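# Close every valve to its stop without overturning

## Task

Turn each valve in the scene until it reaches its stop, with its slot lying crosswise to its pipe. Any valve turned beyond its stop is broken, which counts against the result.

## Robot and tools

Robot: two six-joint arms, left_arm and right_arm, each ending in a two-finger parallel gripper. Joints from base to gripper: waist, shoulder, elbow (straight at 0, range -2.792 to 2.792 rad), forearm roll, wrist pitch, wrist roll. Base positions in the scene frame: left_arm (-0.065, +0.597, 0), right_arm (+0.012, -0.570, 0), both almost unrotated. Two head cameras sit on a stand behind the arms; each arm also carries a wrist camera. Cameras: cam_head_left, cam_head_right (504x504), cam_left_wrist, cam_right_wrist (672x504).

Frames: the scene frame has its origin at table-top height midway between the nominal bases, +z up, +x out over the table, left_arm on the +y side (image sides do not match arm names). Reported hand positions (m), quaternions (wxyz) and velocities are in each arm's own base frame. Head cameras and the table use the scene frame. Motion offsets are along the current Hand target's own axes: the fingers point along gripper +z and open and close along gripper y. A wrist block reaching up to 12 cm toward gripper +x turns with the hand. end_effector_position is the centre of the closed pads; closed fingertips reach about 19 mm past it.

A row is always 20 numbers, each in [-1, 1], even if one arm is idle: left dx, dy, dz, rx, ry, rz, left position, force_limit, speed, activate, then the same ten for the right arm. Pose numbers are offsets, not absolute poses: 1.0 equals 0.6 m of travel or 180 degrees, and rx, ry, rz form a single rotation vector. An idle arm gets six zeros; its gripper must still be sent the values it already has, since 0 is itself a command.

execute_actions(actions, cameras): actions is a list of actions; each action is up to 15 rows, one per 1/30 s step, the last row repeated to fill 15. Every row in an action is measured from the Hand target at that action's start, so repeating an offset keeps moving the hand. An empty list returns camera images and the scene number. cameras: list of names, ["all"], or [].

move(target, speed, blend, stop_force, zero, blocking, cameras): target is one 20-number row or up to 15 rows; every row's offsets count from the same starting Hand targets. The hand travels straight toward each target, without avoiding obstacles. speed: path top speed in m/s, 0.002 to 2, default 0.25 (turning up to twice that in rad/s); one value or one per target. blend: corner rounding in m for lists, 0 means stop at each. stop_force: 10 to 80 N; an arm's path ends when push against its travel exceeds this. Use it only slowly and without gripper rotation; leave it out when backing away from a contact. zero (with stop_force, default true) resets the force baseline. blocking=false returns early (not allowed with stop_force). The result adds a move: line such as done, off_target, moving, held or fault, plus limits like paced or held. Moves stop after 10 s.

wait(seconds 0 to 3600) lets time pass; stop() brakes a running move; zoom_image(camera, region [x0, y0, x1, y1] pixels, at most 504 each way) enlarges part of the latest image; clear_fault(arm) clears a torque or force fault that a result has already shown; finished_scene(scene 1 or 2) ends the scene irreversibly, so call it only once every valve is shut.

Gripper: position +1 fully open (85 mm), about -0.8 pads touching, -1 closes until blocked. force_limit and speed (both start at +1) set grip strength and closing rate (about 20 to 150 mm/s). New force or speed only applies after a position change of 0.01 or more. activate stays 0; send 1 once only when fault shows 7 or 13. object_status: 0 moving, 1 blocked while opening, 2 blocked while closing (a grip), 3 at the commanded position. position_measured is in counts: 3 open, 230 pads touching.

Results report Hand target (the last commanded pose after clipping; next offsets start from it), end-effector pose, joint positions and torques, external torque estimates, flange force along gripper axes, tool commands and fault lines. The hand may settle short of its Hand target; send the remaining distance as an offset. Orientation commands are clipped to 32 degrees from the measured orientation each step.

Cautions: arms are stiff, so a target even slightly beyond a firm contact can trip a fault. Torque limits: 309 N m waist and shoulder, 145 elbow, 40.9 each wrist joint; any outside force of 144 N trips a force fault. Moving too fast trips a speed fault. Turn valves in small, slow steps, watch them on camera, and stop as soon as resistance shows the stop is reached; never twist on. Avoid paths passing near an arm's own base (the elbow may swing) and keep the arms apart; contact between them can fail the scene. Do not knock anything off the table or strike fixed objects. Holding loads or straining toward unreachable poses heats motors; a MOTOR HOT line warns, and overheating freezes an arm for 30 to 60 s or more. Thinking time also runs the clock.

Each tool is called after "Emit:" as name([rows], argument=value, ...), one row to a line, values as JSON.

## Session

Emit:
execute_actions(actions=[])

Scene clock: 0.00 s.
left_arm: end_effector_position=(+0.7329, -0.1843, +0.2136) position_measured=3 object_status=3 fault=0 end_effector_quat_wxyz=(-0.606, -0.180, +0.719, -0.289) | right_arm: end_effector_position=(+1.3676, +0.0769, +0.3103) position_measured=3 object_status=3 fault=0 end_effector_quat_wxyz=(+0.127, +0.783, +0.034, +0.608)
Joint positions: left_arm=[-0.038 0.891 1.248 -0.941 2.181 -0.555] | right_arm=[0.08 1.067 0.639 1.971 -0.257 0.967]
Joint velocities: within noise
Joint torques (N m): no reading
External joint torques (N m): no reading
Flange force (N): no reading
Hand target: left_arm +0.7329, -0.1843, +0.2136; -0.606, -0.180, +0.719, -0.289 | right_arm +1.3676, +0.0769, +0.3103; +0.127, +0.783, +0.034, +0.608
Tool commands: left_gripper/position=+1.0 left_gripper/force_limit=+1.0 left_gripper/speed=+1.0 left_gripper/activate=+0.0 right_gripper/position=+1.0 right_gripper/force_limit=+1.0 right_gripper/speed=+1.0 right_gripper/activate=+0.0
camera_calibration:
cam_left_wrist: T_world_to_cam=[[-0.61299, 0.76458, -0.19916, 0.64367], [0.44218, 0.12309, -0.88844, -0.09143], [-0.65477, -0.63267, -0.41354, 0.58441]] pos_world=[0.81764, -0.11115, 0.28864]
cam_right_wrist: T_world_to_cam=[[-0.11467, -0.96363, 0.24139, 0.1603], [-0.56974, -0.13526, -0.81062, 1.05813], [0.81379, -0.23049, -0.5335, -0.79701]] pos_world=[1.26984, 0.11389, 0.39384]

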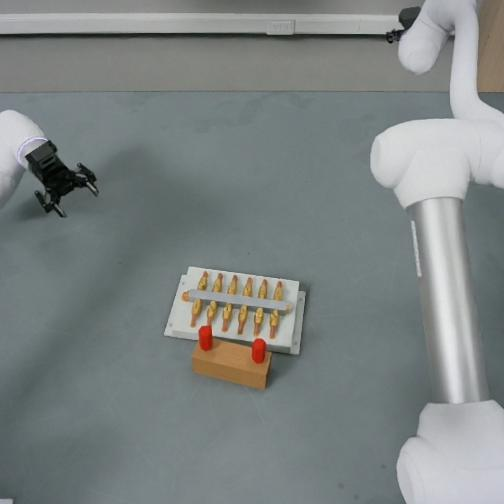

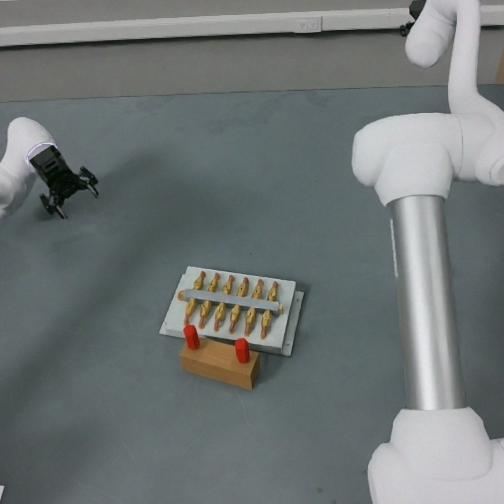

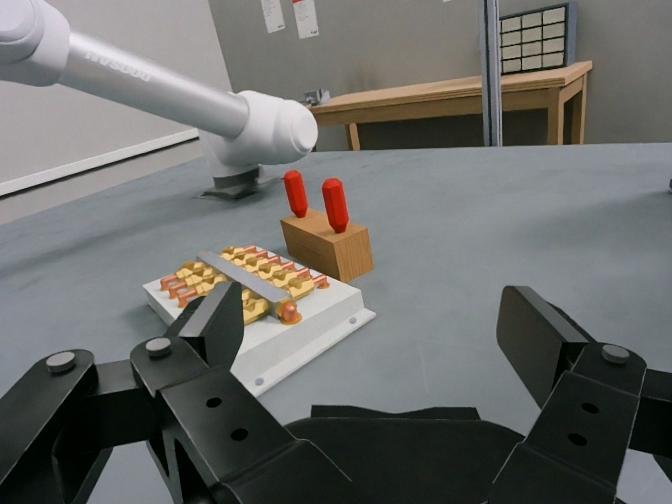

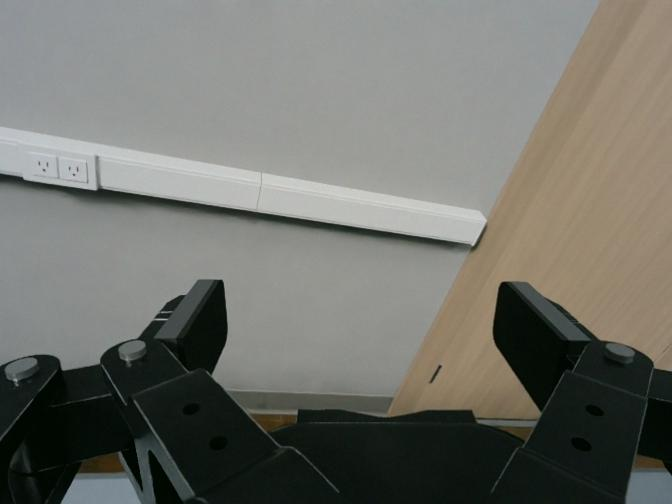

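Emit:
move(target=[0.375,-0.177,0.853,0.497,-0.301,-0.604,1,1,1,0,-0.2,0.696,-0.827,0,0,0,1,1,1,0], speed=0.4, cameras=["all"])

Scene clock: 25.93 s.
left_arm: end_effector_position=(+0.3599, -0.5698, +0.4035) position_measured=3 object_status=3 fault=0 end_effector_quat_wxyz=(+0.001, +0.995, -0.100, +0.000) | right_arm: end_effector_position=(+0.8176, -0.2731, +0.4105) position_measured=3 object_status=3 fault=0 end_effector_quat_wxyz=(+0.127, +0.783, +0.034, +0.608)
Joint positions: left_arm=[-1.058 0.191 1.504 -0.001 1.445 -4] | right_arm=[-0.458 0.172 1.938 -0.788 -0.411 3.568]
Joint torques (N m): left_arm=[4.44 -59.54 -40.28 4.28 0.03 -0.1] | right_arm=[-2.95 -56.93 -36.99 3.19 -2.78 0.28]
External joint torques (N m): left_arm=[-4.29 -3.5 -2.51 0.12 -0.1 0.1] | right_arm=[2.99 1.78 -0.3 0.1 0.69 -0.26]
Flange force (N): left_arm=[-5.3 3.5 -4.4] | right_arm=[1.1 -5.7 5.3]
Hand target: left_arm +0.3598, -0.5698, +0.4035; +0.001, +0.995, -0.100, +0.000 | right_arm +0.8176, -0.2731, +0.4105; +0.127, +0.783, +0.034, +0.608
Off the commanded pose: left_arm 0.000 m, 0 deg | right_arm 0.000 m, 0 deg.
move: done
cam_left_wrist: T_world_to_cam=[[-0.20019, -0.97975, -0.00377, -0.47372], [-0.92541, 0.18782, 0.32914, 0.32741], [-0.32177, 0.06938, -0.94427, 0.66912]] pos_world=[0.42346, -0.57205, 0.52229]
cam_right_wrist: T_world_to_cam=[[-0.11465, -0.96363, 0.24139, -0.26425], [-0.5698, -0.13525, -0.81057, 0.77869], [0.81374, -0.23048, -0.53358, -0.37657]] pos_world=[0.71984, -0.23611, 0.49404]

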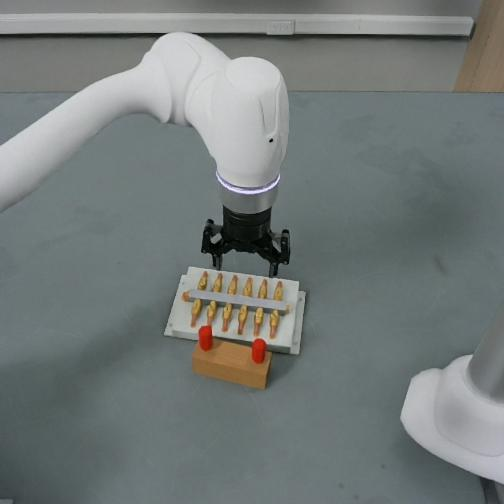

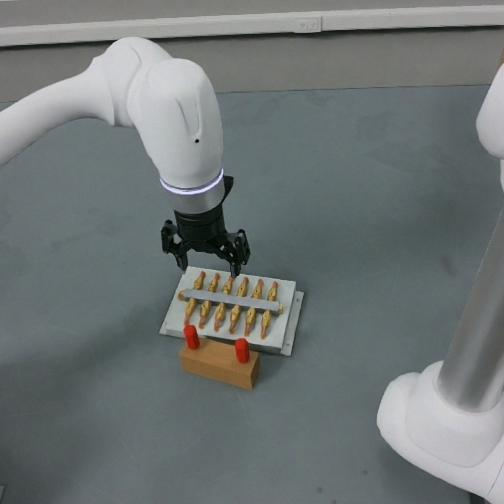

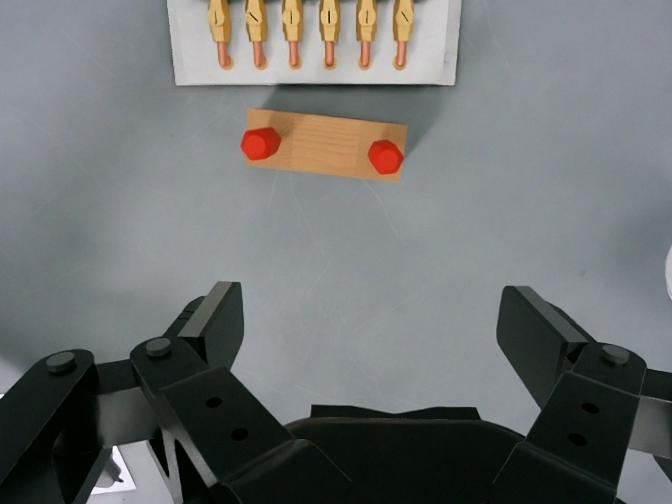

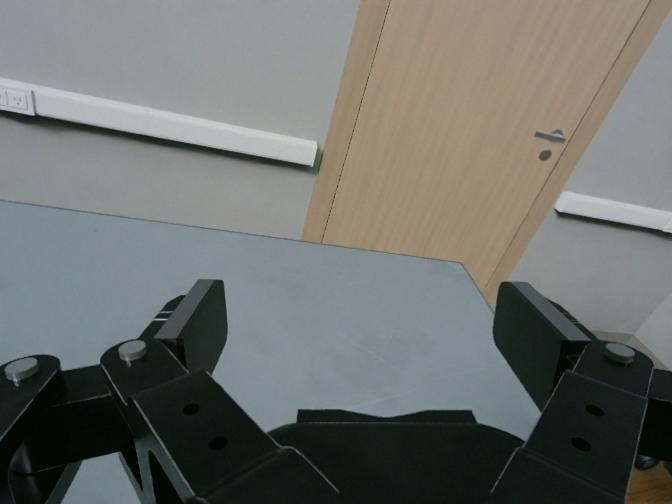

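Emit:
zoom_image(camera="cam_left_wrist", region=[160, 0, 470, 200])

Scaled by 1.626.

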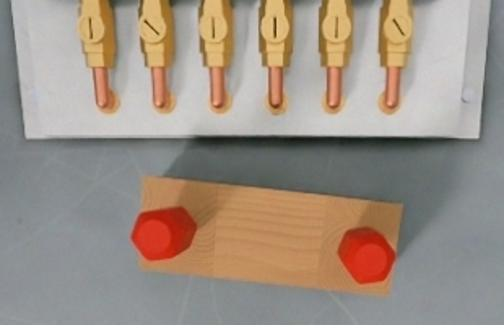

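Emit:
move(target=[0.17,0.02,0.13,0,0,0,1,1,1,0,0,0,0,0,0,0,1,1,1,0], speed=0.25, cameras=["cam_left_wrist"])

Emit:
zoom_image(camera="cam_left_wrist", region=[130, 0, 510, 240])

Scene clock: 34.23 s.
left_arm: end_effector_position=(+0.4574, -0.6019, +0.3256) position_measured=3 object_status=3 fault=0 end_effector_quat_wxyz=(+0.001, +0.995, -0.100, +0.000) | right_arm: end_effector_position=(+0.8176, -0.2731, +0.4105) position_measured=3 object_status=3 fault=0 end_effector_quat_wxyz=(+0.127, +0.783, +0.034, +0.608)
Joint positions: left_arm=[-0.966 0.344 1.447 -0.001 1.349 -3.908] | right_arm=[-0.458 0.172 1.938 -0.788 -0.411 3.568]
Joint torques (N m): left_arm=[4.79 -72.36 -39.37 4.26 0.06 -0.07] | right_arm=[-3.1 -57 -37.07 3.21 -2.74 0.26]
External joint torques (N m): left_arm=[-4.64 -5.44 -2.7 0.08 -0.13 0.07] | right_arm=[3.26 1.99 -0.22 0.09 0.64 -0.24]
Flange force (N): left_arm=[-6.3 2.5 -5.3] | right_arm=[1.0 -6.0 5.6]
Hand target: left_arm +0.4574, -0.6020, +0.3255; +0.001, +0.995, -0.100, +0.000 | right_arm +0.8176, -0.2731, +0.4105; +0.127, +0.783, +0.034, +0.608
Off the commanded pose: left_arm 0.000 m, 0 deg | right_arm 0.000 m, 0 deg.
move: done
cam_left_wrist: T_world_to_cam=[[-0.20019, -0.97975, -0.00377, -0.48592], [-0.92541, 0.18782, 0.32914, 0.4494], [-0.32177, 0.06938, -0.94427, 0.6292]] pos_world=[0.52106, -0.60415, 0.44439]

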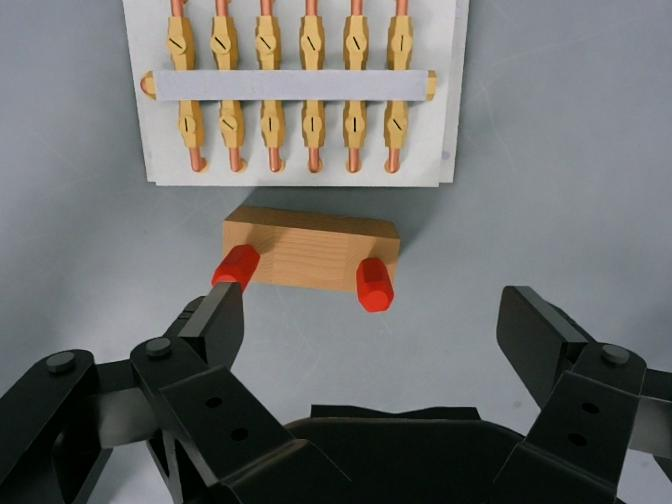

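Scaled by 1.326.

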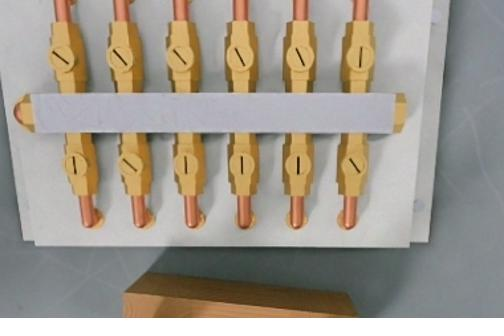

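Emit:
move(target=[-0.1393,0.0343,0.0925,0,0,0,1,1,1,0,0,0,0,0,0,0,1,1,1,0], speed=0.25, cameras=["cam_left_wrist"])

Emit:
zoom_image(camera="cam_left_wrist", region=[260, 160, 440, 340])

Scene clock: 53.77 s.
left_arm: end_effector_position=(+0.3715, -0.6056, +0.2701) position_measured=3 object_status=3 fault=0 end_effector_quat_wxyz=(+0.001, +0.995, -0.100, +0.000) | right_arm: end_effector_position=(+0.8176, -0.2731, +0.4105) position_measured=3 object_status=3 fault=0 end_effector_quat_wxyz=(+0.127, +0.783, +0.034, +0.608)
Joint positions: left_arm=[-1.069 0.298 1.613 -0.001 1.229 -4.01] | right_arm=[-0.458 0.172 1.938 -0.788 -0.411 3.568]
Joint torques (N m): left_arm=[4.43 -68.19 -38.39 4.07 0.1 -0.13] | right_arm=[-3.21 -57.21 -37.01 3.23 -2.74 0.26]
External joint torques (N m): left_arm=[-4.25 -3.84 -2.3 0.12 -0.15 0.13] | right_arm=[3.4 2.08 -0.33 0.07 0.63 -0.24]
Flange force (N): left_arm=[-5.3 2.9 -4.5] | right_arm=[1.2 -6.0 5.9]
Hand target: left_arm +0.3714, -0.6056, +0.2700; +0.001, +0.995, -0.100, +0.000 | right_arm +0.8176, -0.2731, +0.4105; +0.127, +0.783, +0.034, +0.608
Off the commanded pose: left_arm 0.000 m, 0 deg | right_arm 0.000 m, 0 deg.
move: done
cam_left_wrist: T_world_to_cam=[[-0.20019, -0.97975, -0.00377, -0.50696], [-0.92541, 0.18782, 0.32914, 0.38887], [-0.32177, 0.06938, -0.94427, 0.54941]] pos_world=[0.43516, -0.60785, 0.38889]

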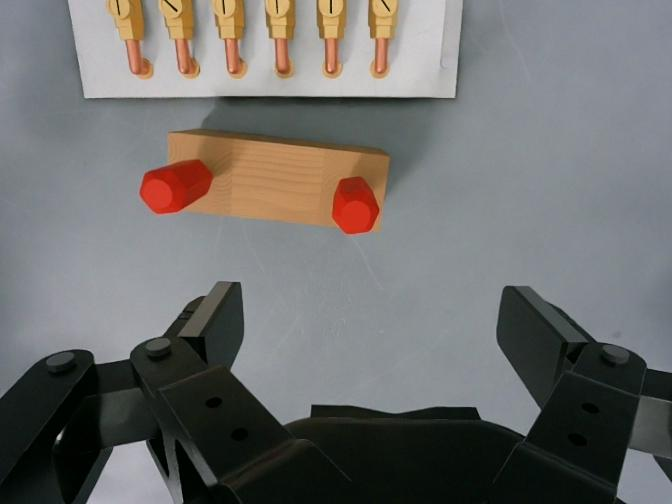

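Scaled by 2.800.

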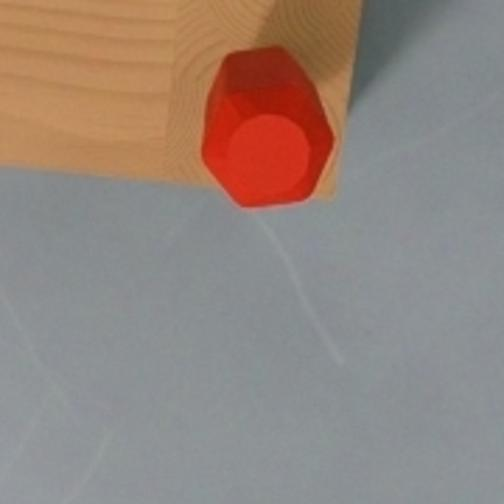

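Emit:
move([
  [-0.0011,0,0.05,0,0,0.1389,1,1,1,0,0,0,0,0,0,0,1,1,1,0],
  [-0.0011,0,0.2417,0,0,0.1389,1,1,1,0,0,0,0,0,0,0,1,1,1,0],
], speed=0.15, blend=0.005, cameras=["cam_left_wrist"])

Scene clock: 65.40 s.
left_arm: end_effector_position=(+0.3708, -0.6057, +0.1251) position_measured=3 object_status=3 fault=0 end_effector_quat_wxyz=(+0.001, +0.950, -0.313, +0.000) | right_arm: end_effector_position=(+0.8176, -0.2731, +0.4105) position_measured=3 object_status=3 fault=0 end_effector_quat_wxyz=(+0.127, +0.783, +0.034, +0.608)
Joint positions: left_arm=[-1.07 0.403 1.754 -0.001 0.983 -3.575] | right_arm=[-0.458 0.172 1.938 -0.788 -0.411 3.568]
Joint torques (N m): left_arm=[4.62 -74.36 -33.7 3.62 0.05 -0.09] | right_arm=[-3.21 -56.98 -36.95 3.2 -2.75 0.27]
External joint torques (N m): left_arm=[-4.44 -3.16 -2.17 0.06 -0.13 0.09] | right_arm=[3.35 1.95 -0.38 0.11 0.65 -0.25]
Flange force (N): left_arm=[-2.5 5.6 -4.3] | right_arm=[1.2 -6.1 5.8]
Hand target: left_arm +0.3708, -0.6057, +0.1250; +0.001, +0.950, -0.313, +0.000 | right_arm +0.8176, -0.2731, +0.4105; +0.127, +0.783, +0.034, +0.608
Off the commanded pose: left_arm 0.000 m, 0 deg | right_arm 0.000 m, 0 deg.
move: done
cam_left_wrist: T_world_to_cam=[[-0.59544, -0.80339, -0.004, -0.25427], [-0.75954, 0.56131, 0.32868, 0.60073], [-0.26181, 0.19874, -0.94443, 0.46837]] pos_world=[0.4275, -0.63456, 0.24389]

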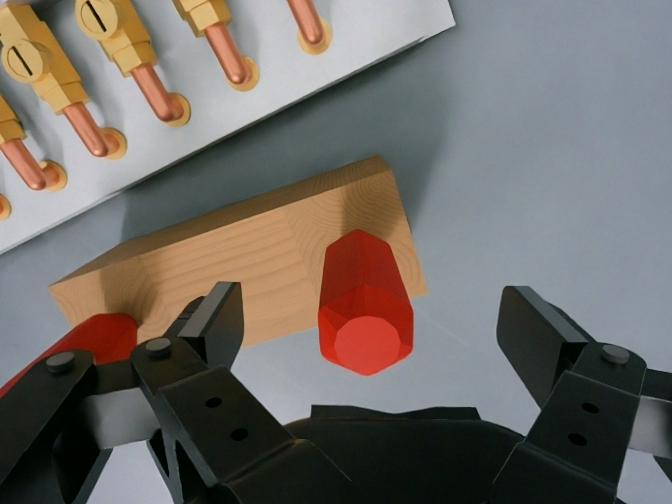

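Emit:
move(target=[0,0,0,0,0,0,-0.98,1,-1,0,0,0,0,0,0,0,1,1,1,0], cameras=["cam_left_wrist"])

Scene clock: 73.30 s.
left_arm: end_effector_position=(+0.3708, -0.6057, +0.1250) position_measured=165 object_status=0 fault=0 end_effector_quat_wxyz=(+0.001, +0.950, -0.313, +0.000) | right_arm: end_effector_position=(+0.8176, -0.2731, +0.4105) position_measured=3 object_status=3 fault=0 end_effector_quat_wxyz=(+0.127, +0.783, +0.034, +0.608)
Joint positions: left_arm=[-1.07 0.403 1.754 -0.001 0.983 -3.575] | right_arm=[-0.458 0.172 1.938 -0.788 -0.411 3.568]
Joint torques (N m): left_arm=[1.75 -60.15 -27.25 2.24 -1.38 -0.13] | right_arm=[-3.07 -57 -36.9 3.23 -2.73 0.27]
External joint torques (N m): left_arm=[-1.57 -17.39 -8.62 1.43 1.3 0.13] | right_arm=[3.01 1.9 -0.59 0.09 0.63 -0.25]
Flange force (N): left_arm=[-5.4 0.0 -24.6] | right_arm=[1.3 -5.4 5.9]
Hand target: left_arm +0.3708, -0.6057, +0.1250; +0.001, +0.950, -0.313, +0.000 | right_arm +0.8176, -0.2731, +0.4105; +0.127, +0.783, +0.034, +0.608
Off the commanded pose: left_arm 0.000 m, 0 deg | right_arm 0.000 m, 0 deg.
move: done
cam_left_wrist: T_world_to_cam=[[-0.59558, -0.80328, -0.00408, -0.25412], [-0.75946, 0.56141, 0.32869, 0.60076], [-0.26174, 0.19886, -0.94443, 0.46842]] pos_world=[0.4275, -0.63456, 0.24389]

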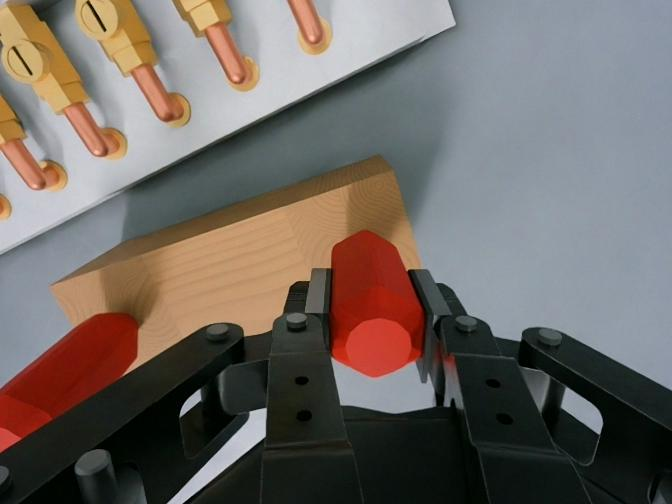

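Emit:
move(target=[0,0,-0.22,0,0,0,-0.98,1,-1,0,0,0,0,0,0,0,1,1,1,0], speed=0.1, cameras=["cam_left_wrist"])

Emit:
zoom_image(camera="cam_left_wrist", region=[290, 190, 450, 390])

Scene clock: 77.17 s.
left_arm: end_effector_position=(+0.3708, -0.6055, +0.2570) position_measured=165 object_status=2 fault=0 end_effector_quat_wxyz=(+0.001, +0.950, -0.313, +0.000) | right_arm: end_effector_position=(+0.8176, -0.2731, +0.4105) position_measured=3 object_status=3 fault=0 end_effector_quat_wxyz=(+0.127, +0.783, +0.034, +0.608)
Joint positions: left_arm=[-1.07 0.305 1.629 -0.001 1.207 -3.575] | right_arm=[-0.458 0.172 1.938 -0.788 -0.411 3.568]
Joint torques (N m): left_arm=[4.46 -68.78 -38.2 3.99 0.04 -0.15] | right_arm=[-3.09 -57.09 -37.06 3.22 -2.74 0.28]
External joint torques (N m): left_arm=[-4.33 -3.29 -2.12 0.14 -0.13 0.15] | right_arm=[3.36 2.06 -0.23 0.08 0.63 -0.26]
Flange force (N): left_arm=[-3.1 5.1 -4.1] | right_arm=[1.0 -6.1 5.8]
Hand target: left_arm +0.3708, -0.6055, +0.2570; +0.001, +0.950, -0.313, +0.000 | right_arm +0.8176, -0.2731, +0.4105; +0.127, +0.783, +0.034, +0.608
Off the commanded pose: left_arm 0.000 m, 0 deg | right_arm 0.000 m, 0 deg.
move: done
cam_left_wrist: T_world_to_cam=[[-0.59552, -0.80333, -0.00411, -0.25347], [-0.7595, 0.56135, 0.32869, 0.55727], [-0.26174, 0.19886, -0.94443, 0.59295]] pos_world=[0.4275, -0.63436, 0.37579]

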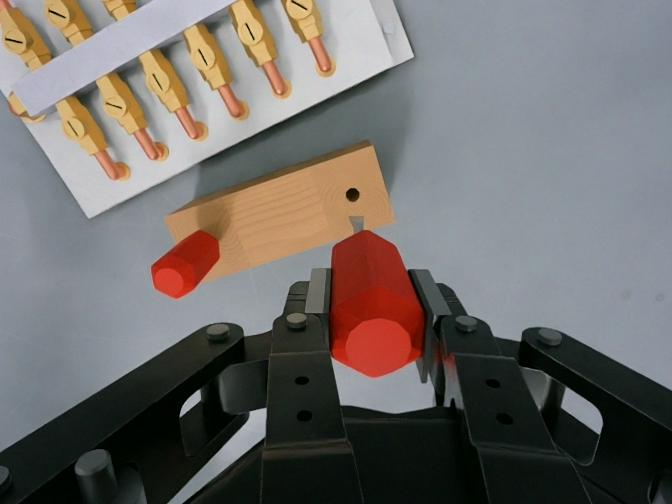

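Scaled by 2.520.

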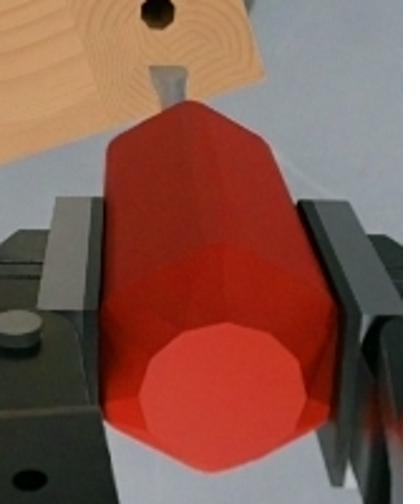

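Emit:
zoom_image(camera="cam_left_wrist", region=[320, 195, 400, 255])

Scaled by 6.300.

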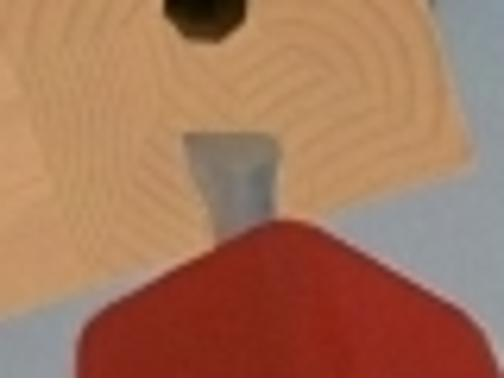

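Emit:
move(target=[-0.03,0,0.1,0,0,0,-0.98,1,-1,0,0,0,0,0,0,0,1,1,1,0], speed=0.15, cameras=["cam_left_wrist"])

Emit:
zoom_image(camera="cam_left_wrist", region=[290, 120, 430, 260])

Emit:
move(target=[0,0,0,0,0,-0.2778,-0.98,1,-1,0,0,0,0,0,0,0,1,1,1,0], speed=0.25, cameras=["cam_left_wrist"])

Emit:
zoom_image(camera="cam_left_wrist", region=[290, 120, 430, 260])

Scene clock: 92.07 s.
left_arm: end_effector_position=(+0.3563, -0.5949, +0.1970) position_measured=165 object_status=2 fault=0 end_effector_quat_wxyz=(+0.001, +0.950, -0.313, +0.000) | right_arm: end_effector_position=(+0.8176, -0.2731, +0.4105) position_measured=3 object_status=3 fault=0 end_effector_quat_wxyz=(+0.127, +0.783, +0.034, +0.608)
Joint positions: left_arm=[-1.081 0.32 1.726 -0.001 1.095 -3.585] | right_arm=[-0.458 0.172 1.938 -0.788 -0.411 3.568]
Joint torques (N m): left_arm=[4.72 -68.33 -36.35 3.81 0.06 -0.09] | right_arm=[-3.26 -57.21 -36.9 3.23 -2.74 0.28]
External joint torques (N m): left_arm=[-4.55 -3.6 -2.06 0.12 -0.14 0.09] | right_arm=[3.35 2.27 -0.48 0.07 0.64 -0.26]
Flange force (N): left_arm=[-3.8 5.4 -4.5] | right_arm=[1.2 -5.9 6.4]
Hand target: left_arm +0.3563, -0.5949, +0.1970; +0.001, +0.950, -0.313, +0.000 | right_arm +0.8176, -0.2731, +0.4105; +0.127, +0.783, +0.034, +0.608
Off the commanded pose: left_arm 0.000 m, 0 deg | right_arm 0.000 m, 0 deg.
move: done
cam_left_wrist: T_world_to_cam=[[-0.59544, -0.80339, -0.004, -0.25394], [-0.75953, 0.5613, 0.32871, 0.55997], [-0.26184, 0.19876, -0.94442, 0.53045]] pos_world=[0.413, -0.62376, 0.31589]

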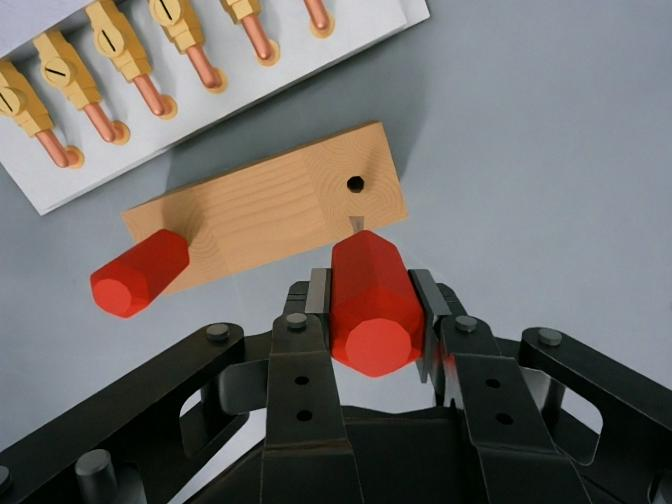

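Scaled by 3.600.

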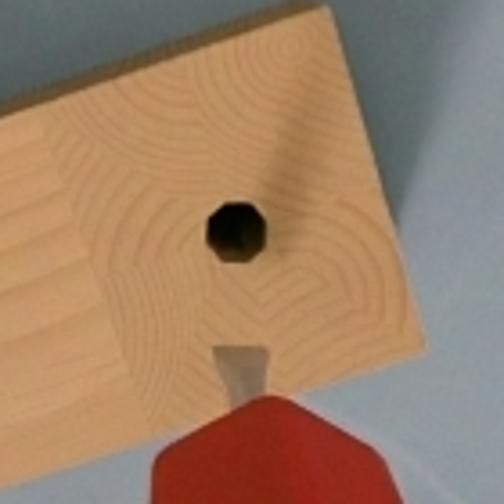

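Scene clock: 94.23 s.
left_arm: end_effector_position=(+0.3563, -0.5949, +0.1970) position_measured=165 object_status=2 fault=0 end_effector_quat_wxyz=(+0.001, +0.993, +0.118, +0.000) | right_arm: end_effector_position=(+0.8176, -0.2731, +0.4105) position_measured=3 object_status=3 fault=0 end_effector_quat_wxyz=(+0.127, +0.783, +0.034, +0.608)
Joint positions: left_arm=[-1.081 0.32 1.726 -0.001 1.095 -4.458] | right_arm=[-0.458 0.172 1.938 -0.788 -0.411 3.568]
Joint torques (N m): left_arm=[4.46 -68.4 -36.43 3.85 0.06 -0.24] | right_arm=[-2.99 -57.29 -36.95 3.23 -2.74 0.25]
External joint torques (N m): left_arm=[-4.3 -3.33 -1.94 0.12 -0.1 0.24] | right_arm=[3.06 2.04 -0.6 0.09 0.62 -0.23]
Flange force (N): left_arm=[-6.0 0.6 -4.2] | right_arm=[1.3 -5.3 6.1]
Hand target: left_arm +0.3563, -0.5949, +0.1970; +0.001, +0.993, +0.118, +0.000 | right_arm +0.8176, -0.2731, +0.4105; +0.127, +0.783, +0.034, +0.608
Off the commanded pose: left_arm 0.000 m, 0 deg | right_arm 0.000 m, 0 deg.
move: done
cam_left_wrist: T_world_to_cam=[[0.23267, -0.97255, -0.00375, -0.64972], [-0.91786, -0.22086, 0.32977, 0.1509], [-0.32155, -0.07329, -0.94405, 0.38979]] pos_world=[0.41501, -0.56999, 0.31578]

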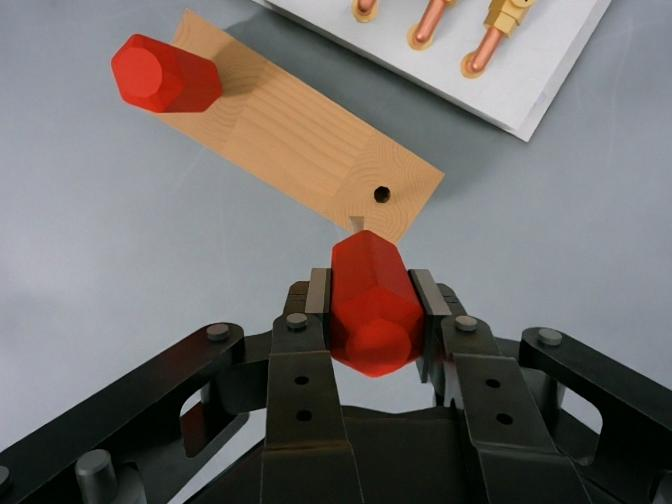

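Scaled by 3.600.

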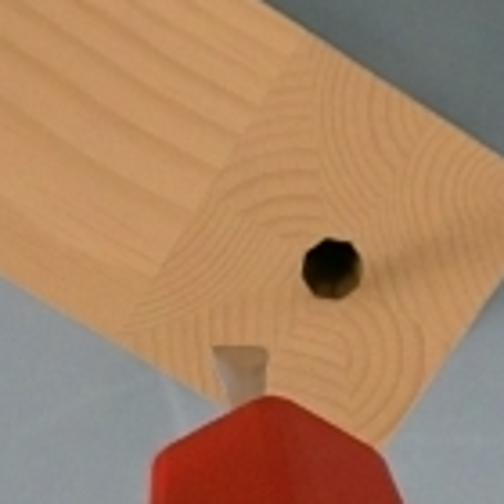

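Emit:
move(target=[0,0,0.06,0,0,0,-0.98,1,-1,0,0,0,0,0,0,0,1,1,1,0], speed=0.015, stop_force=10)

Emit:
move(target=[0,0,-0.0012,0,0,0,-0.98,1,-1,0,0,0,0,0,0,0,1,1,1,0], speed=0.02, cameras=["cam_left_wrist"])

Emit:
zoom_image(camera="cam_left_wrist", region=[310, 160, 410, 260])

Scene clock: 118.67 s.
left_arm: end_effector_position=(+0.3563, -0.5950, +0.1858) position_measured=165 object_status=2 fault=0 end_effector_quat_wxyz=(+0.001, +0.993, +0.118, +0.000) | right_arm: end_effector_position=(+0.8176, -0.2731, +0.4105) position_measured=3 object_status=3 fault=0 end_effector_quat_wxyz=(+0.127, +0.783, +0.034, +0.608)
Joint positions: left_arm=[-1.081 0.329 1.736 -0.001 1.075 -4.458] | right_arm=[-0.458 0.172 1.938 -0.788 -0.411 3.568]
Joint torques (N m): left_arm=[3.96 -43.56 -21.38 3.45 -2.22 -0.11] | right_arm=[-3.14 -57.19 -36.9 3.21 -2.77 0.28]
External joint torques (N m): left_arm=[-3.79 -28.72 -16.59 0.48 2.19 0.11] | right_arm=[3.2 2.34 -0.46 0.1 0.67 -0.26]
Flange force (N): left_arm=[-7.1 -4.8 -41.6] | right_arm=[1.0 -5.8 6.5]
Hand target: left_arm +0.3563, -0.5949, +0.1858; +0.001, +0.993, +0.118, +0.000 (not the last commanded pose) | right_arm +0.8176, -0.2731, +0.4105; +0.127, +0.783, +0.034, +0.608
Off the commanded pose: left_arm 0.025 m, 0 deg | right_arm 0.000 m, 0 deg.
move: contact (left_arm)

Scene clock: 119.17 s.
left_arm: end_effector_position=(+0.3563, -0.5949, +0.1865) position_measured=165 object_status=2 fault=0 end_effector_quat_wxyz=(+0.001, +0.993, +0.118, +0.000) | right_arm: end_effector_position=(+0.8176, -0.2731, +0.4105) position_measured=3 object_status=3 fault=0 end_effector_quat_wxyz=(+0.127, +0.783, +0.034, +0.608)
Joint positions: left_arm=[-1.081 0.328 1.736 -0.001 1.076 -4.458] | right_arm=[-0.458 0.172 1.938 -0.788 -0.411 3.568]
Joint torques (N m): left_arm=[4.44 -68.71 -36.07 3.77 0.13 -0.12] | right_arm=[-3.17 -56.83 -36.95 3.22 -2.73 0.23]
External joint torques (N m): left_arm=[-4.27 -3.47 -1.85 0.15 -0.15 0.12] | right_arm=[3.52 1.51 -0.43 0.09 0.61 -0.21]
Flange force (N): left_arm=[-6.2 0.2 -4.2] | right_arm=[1.7 -6.3 5.2]
Hand target: left_arm +0.3563, -0.5949, +0.1866; +0.001, +0.993, +0.118, +0.000 | right_arm +0.8176, -0.2731, +0.4105; +0.127, +0.783, +0.034, +0.608
Off the commanded pose: left_arm 0.000 m, 0 deg | right_arm 0.000 m, 0 deg.
move: done
cam_left_wrist: T_world_to_cam=[[0.23269, -0.97254, -0.00363, -0.6498], [-0.91789, -0.22084, 0.3297, 0.1544], [-0.32145, -0.07339, -0.94408, 0.37979]] pos_world=[0.41501, -0.56999, 0.30528]

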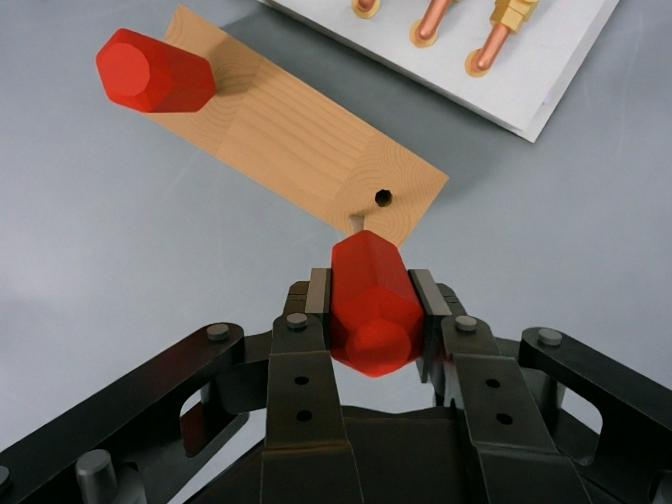

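Scaled by 5.040.

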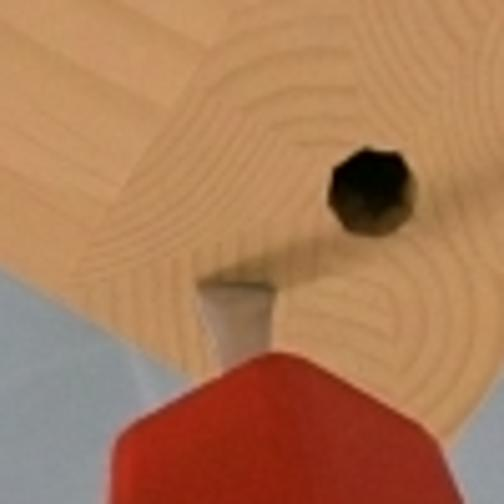

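Emit:
move(target=[0,0,0,0,0,0.2778,-0.98,1,-1,0,0,0,0,0,0,0,1,1,1,0], speed=0.25, cameras=["cam_left_wrist"])

Emit:
zoom_image(camera="cam_left_wrist", region=[310, 160, 410, 260])

Scene clock: 125.40 s.
left_arm: end_effector_position=(+0.3563, -0.5949, +0.1866) position_measured=165 object_status=2 fault=0 end_effector_quat_wxyz=(+0.001, +0.950, -0.313, +0.000) | right_arm: end_effector_position=(+0.8176, -0.2731, +0.4105) position_measured=3 object_status=3 fault=0 end_effector_quat_wxyz=(+0.127, +0.783, +0.034, +0.608)
Joint positions: left_arm=[-1.081 0.328 1.736 -0.001 1.076 -3.586] | right_arm=[-0.458 0.172 1.938 -0.788 -0.411 3.568]
Joint torques (N m): left_arm=[4.93 -69 -36.03 3.74 0.02 -0.21] | right_arm=[-3.19 -57.33 -37.03 3.22 -2.76 0.26]
External joint torques (N m): left_arm=[-4.81 -3.09 -1.98 0.15 -0.1 0.21] | right_arm=[3.61 1.89 -0.45 0.1 0.63 -0.24]
Flange force (N): left_arm=[-3.3 5.8 -4.1] | right_arm=[1.5 -6.4 5.9]
Hand target: left_arm +0.3563, -0.5949, +0.1866; +0.001, +0.950, -0.313, +0.000 | right_arm +0.8176, -0.2731, +0.4105; +0.127, +0.783, +0.034, +0.608
Off the commanded pose: left_arm 0.000 m, 0 deg | right_arm 0.000 m, 0 deg.
move: done
cam_left_wrist: T_world_to_cam=[[-0.59551, -0.80334, -0.00401, -0.254], [-0.75955, 0.56141, 0.32848, 0.56362], [-0.26163, 0.19866, -0.9445, 0.52043]] pos_world=[0.413, -0.62386, 0.30539]

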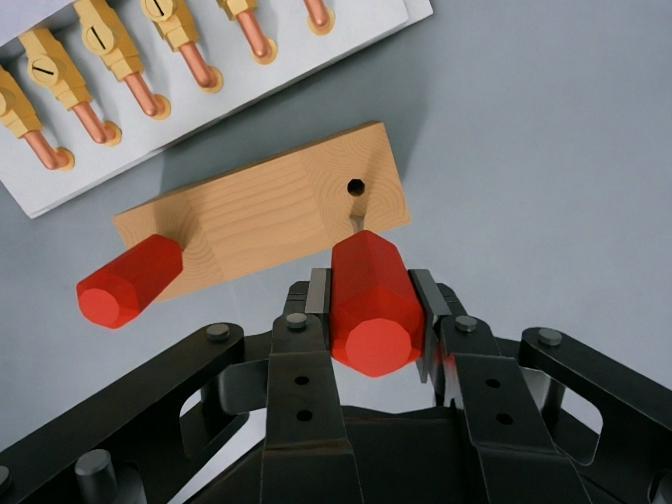

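Scaled by 5.040.

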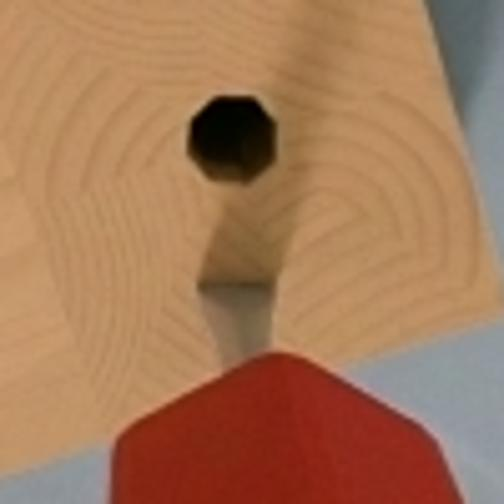

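Emit:
move([
  [0,0,-0.04,0,0,0,-0.98,1,-1,0,0,0,0,0,0,0,1,1,1,0],
  [0.2328,-0.0563,-0.03,0,0,0.1111,-0.98,1,-1,0,0,0,0,0,0,0,1,1,1,0],
  [0.2328,-0.0563,0.0193,0,0,0.1111,-0.98,1,-1,0,0,0,0,0,0,0,1,1,1,0],
], speed=0.2, blend=0.01, cameras=["cam_left_wrist"])

Emit:
zoom_image(camera="cam_left_wrist", region=[310, 160, 410, 260])

Scene clock: 156.67 s.
left_arm: end_effector_position=(+0.4889, -0.6509, +0.1756) position_measured=165 object_status=2 fault=0 end_effector_quat_wxyz=(+0.001, +0.881, -0.473, +0.001) | right_arm: end_effector_position=(+0.8176, -0.2731, +0.4105) position_measured=3 object_status=3 fault=0 end_effector_quat_wxyz=(+0.127, +0.783, +0.034, +0.608)
Joint positions: left_arm=[-0.969 0.511 1.483 -0.001 1.146 -3.125] | right_arm=[-0.458 0.172 1.938 -0.788 -0.411 3.568]
Joint torques (N m): left_arm=[-0.52 6.4 21.14 1.52 0.66 -0.14] | right_arm=[-3.24 -57.01 -36.94 3.23 -2.74 0.27]
External joint torques (N m): left_arm=[0.6 -95.12 -59.31 2.36 -0.71 0.14] | right_arm=[3.47 1.62 -0.4 0.07 0.63 -0.25]
Flange force (N): left_arm=[-1.2 -0.7 -115.6] | right_arm=[1.5 -6.2 5.3]
Hand target: left_arm +0.4888, -0.6508, +0.1751; +0.001, +0.881, -0.473, +0.000 | right_arm +0.8176, -0.2731, +0.4105; +0.127, +0.783, +0.034, +0.608
Off the commanded pose: left_arm 0.001 m, 0 deg | right_arm 0.000 m, 0 deg.
move: done
cam_left_wrist: T_world_to_cam=[[-0.83433, -0.55125, -0.00435, 0.06082], [-0.52205, 0.78755, 0.32744, 0.73058], [-0.17708, 0.27547, -0.94486, 0.56458]] pos_world=[0.53212, -0.69737, 0.29449]

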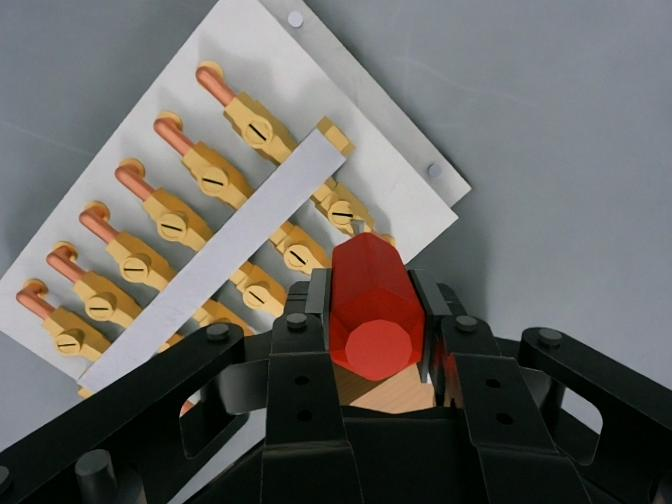

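Scaled by 5.040.

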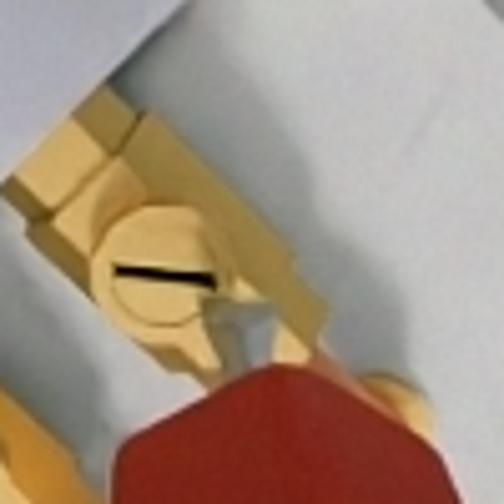

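Emit:
move(target=[0,0,-0.01,0,0,0,-0.98,1,-1,0,0,0,0,0,0,0,1,1,1,0], speed=0.1, cameras=["cam_left_wrist"])

Emit:
zoom_image(camera="cam_left_wrist", region=[310, 160, 410, 260])

Scene clock: 160.17 s.
left_arm: end_effector_position=(+0.4887, -0.6508, +0.1810) position_measured=165 object_status=2 fault=0 end_effector_quat_wxyz=(+0.001, +0.881, -0.473, +0.000) | right_arm: end_effector_position=(+0.8176, -0.2731, +0.4105) position_measured=3 object_status=3 fault=0 end_effector_quat_wxyz=(+0.127, +0.783, +0.034, +0.608)
Joint positions: left_arm=[-0.969 0.507 1.478 -0.001 1.155 -3.125] | right_arm=[-0.458 0.172 1.938 -0.788 -0.411 3.568]
Joint torques (N m): left_arm=[4.47 -87.89 -37.32 3.86 0.01 -0.12] | right_arm=[-3.03 -57.14 -36.94 3.25 -2.76 0.27]
External joint torques (N m): left_arm=[-4.23 -3.41 -2.24 0.16 -0.09 0.12] | right_arm=[3.25 1.65 -0.65 0.08 0.63 -0.25]
Flange force (N): left_arm=[0.2 5.1 -4.1] | right_arm=[1.7 -5.7 5.7]
Hand target: left_arm +0.4888, -0.6508, +0.1811; +0.001, +0.881, -0.473, +0.000 | right_arm +0.8176, -0.2731, +0.4105; +0.127, +0.783, +0.034, +0.608
Off the commanded pose: left_arm 0.000 m, 0 deg | right_arm 0.000 m, 0 deg.
move: done
cam_left_wrist: T_world_to_cam=[[-0.83437, -0.55119, -0.00438, 0.06083], [-0.52185, 0.78735, 0.32826, 0.72827], [-0.17749, 0.27617, -0.94458, 0.57028]] pos_world=[0.53202, -0.69737, 0.29989]

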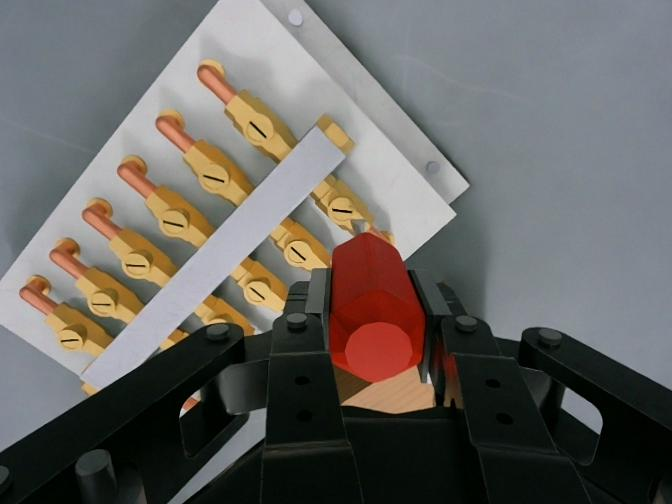

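Scaled by 5.040.

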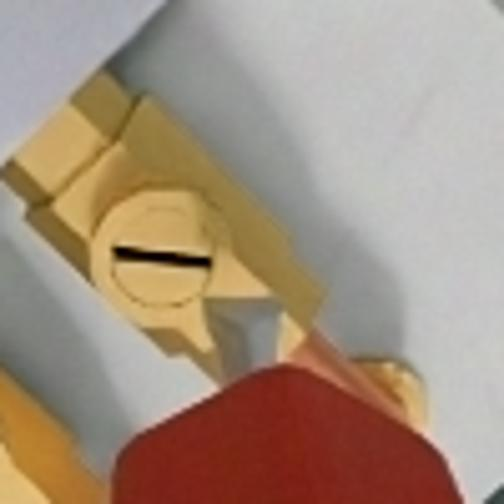

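Emit:
move(target=[0.0047,-0.0147,0.0033,0,0,0.047,-0.98,1,-1,0,0,0,0,0,0,0,1,1,1,0], speed=0.05, cameras=["cam_left_wrist"])

Emit:
zoom_image(camera="cam_left_wrist", region=[320, 180, 400, 260])

Scene clock: 169.87 s.
left_arm: end_effector_position=(+0.4977, -0.6483, +0.1791) position_measured=165 object_status=2 fault=0 end_effector_quat_wxyz=(+0.001, +0.844, -0.537, +0.001) | right_arm: end_effector_position=(+0.8176, -0.2731, +0.4105) position_measured=3 object_status=3 fault=0 end_effector_quat_wxyz=(+0.127, +0.783, +0.034, +0.608)
Joint positions: left_arm=[-0.958 0.513 1.472 -0.001 1.155 -2.966] | right_arm=[-0.458 0.172 1.938 -0.788 -0.411 3.568]
Joint torques (N m): left_arm=[4.42 -87.71 -37.49 3.87 -0.02 -0.12] | right_arm=[-3.13 -57.34 -36.91 3.22 -2.74 0.25]
External joint torques (N m): left_arm=[-4.23 -3.92 -2.03 0.13 -0.06 0.12] | right_arm=[3.25 2.21 -0.44 0.08 0.64 -0.23]
Flange force (N): left_arm=[-0.2 5.2 -4.3] | right_arm=[1.2 -5.7 6.2]
Hand target: left_arm +0.4977, -0.6483, +0.1791; +0.001, +0.844, -0.537, +0.000 | right_arm +0.8176, -0.2731, +0.4105; +0.127, +0.783, +0.034, +0.608
Off the commanded pose: left_arm 0.000 m, 0 deg | right_arm 0.000 m, 0 deg.
move: done
cam_left_wrist: T_world_to_cam=[[-0.90637, -0.42245, -0.00466, 0.18905], [-0.40046, 0.85557, 0.32807, 0.71543], [-0.1346, 0.29922, -0.94464, 0.56298]] pos_world=[0.53363, -0.70069, 0.29799]

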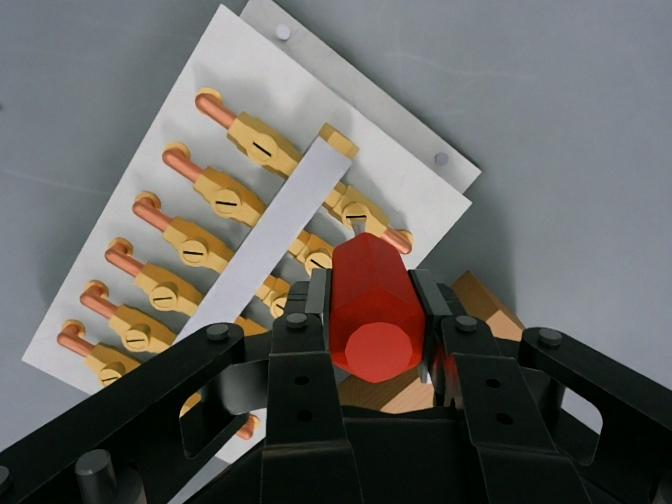

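Scaled by 6.300.

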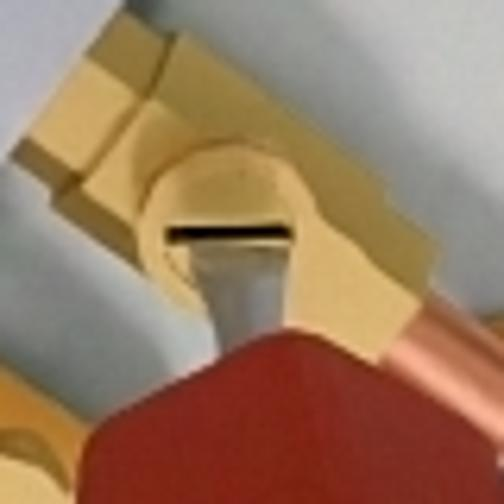

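Emit:
zoom_image(camera="cam_left_wrist", region=[340, 205, 376, 232])

Scaled by 14.000.

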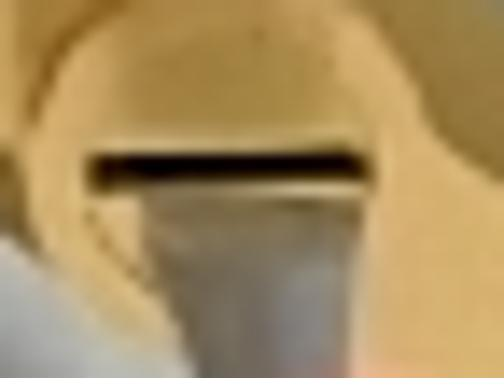

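Emit:
move(target=[0,-0.0009,0,0,0,-0.0167,-0.98,1,-1,0,0,0,0,0,0,0,1,1,1,0], speed=0.05)

Emit:
move(target=[0,0,0.02,0,0,0,-0.98,1,-1,0,0,0,0,0,0,0,1,1,1,0], speed=0.01, stop_force=12, cameras=["cam_left_wrist"])

Emit:
zoom_image(camera="cam_left_wrist", region=[320, 180, 400, 260])

Scene clock: 179.60 s.
left_arm: end_effector_position=(+0.4982, -0.6481, +0.1791) position_measured=165 object_status=2 fault=0 end_effector_quat_wxyz=(+0.001, +0.858, -0.514, +0.001) | right_arm: end_effector_position=(+0.8176, -0.2731, +0.4105) position_measured=3 object_status=3 fault=0 end_effector_quat_wxyz=(+0.127, +0.783, +0.034, +0.608)
Joint positions: left_arm=[-0.957 0.514 1.472 -0.001 1.155 -3.018] | right_arm=[-0.458 0.172 1.938 -0.788 -0.411 3.568]
Joint torques (N m): left_arm=[4.52 -87.56 -37.5 3.85 0.03 -0.19] | right_arm=[-3.15 -56.96 -37.01 3.22 -2.72 0.26]
External joint torques (N m): left_arm=[-4.32 -4.04 -2.03 0.17 -0.12 0.19] | right_arm=[3.13 1.78 -0.4 0.09 0.62 -0.24]
Flange force (N): left_arm=[-0.6 5.2 -4.3] | right_arm=[1.2 -5.7 5.4]
Hand target: left_arm +0.4982, -0.6481, +0.1791; +0.001, +0.858, -0.514, +0.000 | right_arm +0.8176, -0.2731, +0.4105; +0.127, +0.783, +0.034, +0.608
Off the commanded pose: left_arm 0.000 m, 0 deg | right_arm 0.000 m, 0 deg.
move: done

Scene clock: 180.47 s.
left_arm: end_effector_position=(+0.4982, -0.6481, +0.1763) position_measured=165 object_status=2 fault=0 end_effector_quat_wxyz=(+0.001, +0.858, -0.514, +0.001) | right_arm: end_effector_position=(+0.8176, -0.2731, +0.4105) position_measured=3 object_status=3 fault=0 end_effector_quat_wxyz=(+0.127, +0.783, +0.034, +0.608)
Joint positions: left_arm=[-0.957 0.515 1.474 -0.001 1.15 -3.018] | right_arm=[-0.458 0.172 1.938 -0.788 -0.411 3.568]
Joint torques (N m): left_arm=[4.91 -71.75 -28 4.02 -0.49 -0.1] | right_arm=[-3.22 -57.28 -36.98 3.23 -2.75 0.26]
External joint torques (N m): left_arm=[-4.76 -19.52 -11.35 -0.03 0.4 0.1] | right_arm=[3.37 1.97 -0.37 0.08 0.65 -0.24]
Flange force (N): left_arm=[-0.9 6.0 -23.8] | right_arm=[1.3 -6.0 5.8]
Hand target: left_arm +0.4982, -0.6481, +0.1763; +0.001, +0.858, -0.514, +0.001 (not the last commanded pose) | right_arm +0.8176, -0.2731, +0.4105; +0.127, +0.783, +0.034, +0.608
Off the commanded pose: left_arm 0.009 m, 0 deg | right_arm 0.000 m, 0 deg.
move: contact (left_arm)
cam_left_wrist: T_world_to_cam=[[-0.88294, -0.46947, -0.00455, 0.1474], [-0.44484, 0.83345, 0.32784, 0.72428], [-0.15011, 0.29148, -0.94472, 0.56309]] pos_world=[0.53686, -0.69859, 0.29519]

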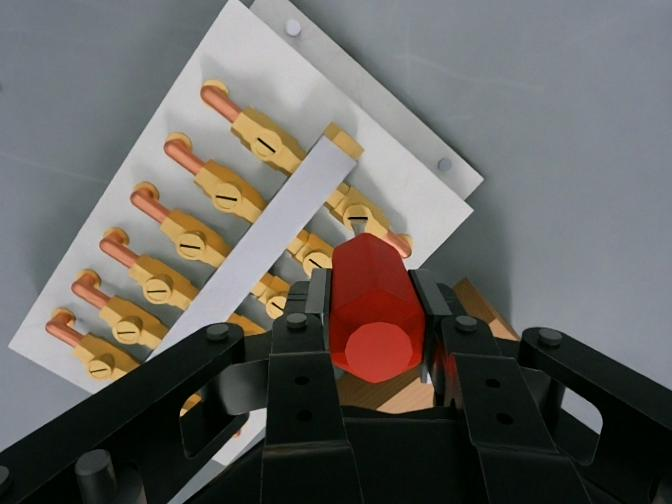

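Scaled by 6.300.

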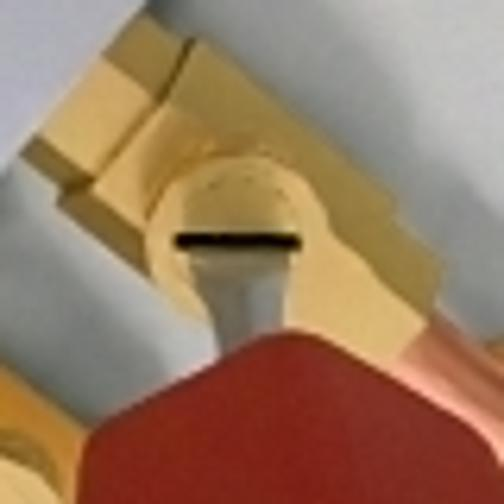

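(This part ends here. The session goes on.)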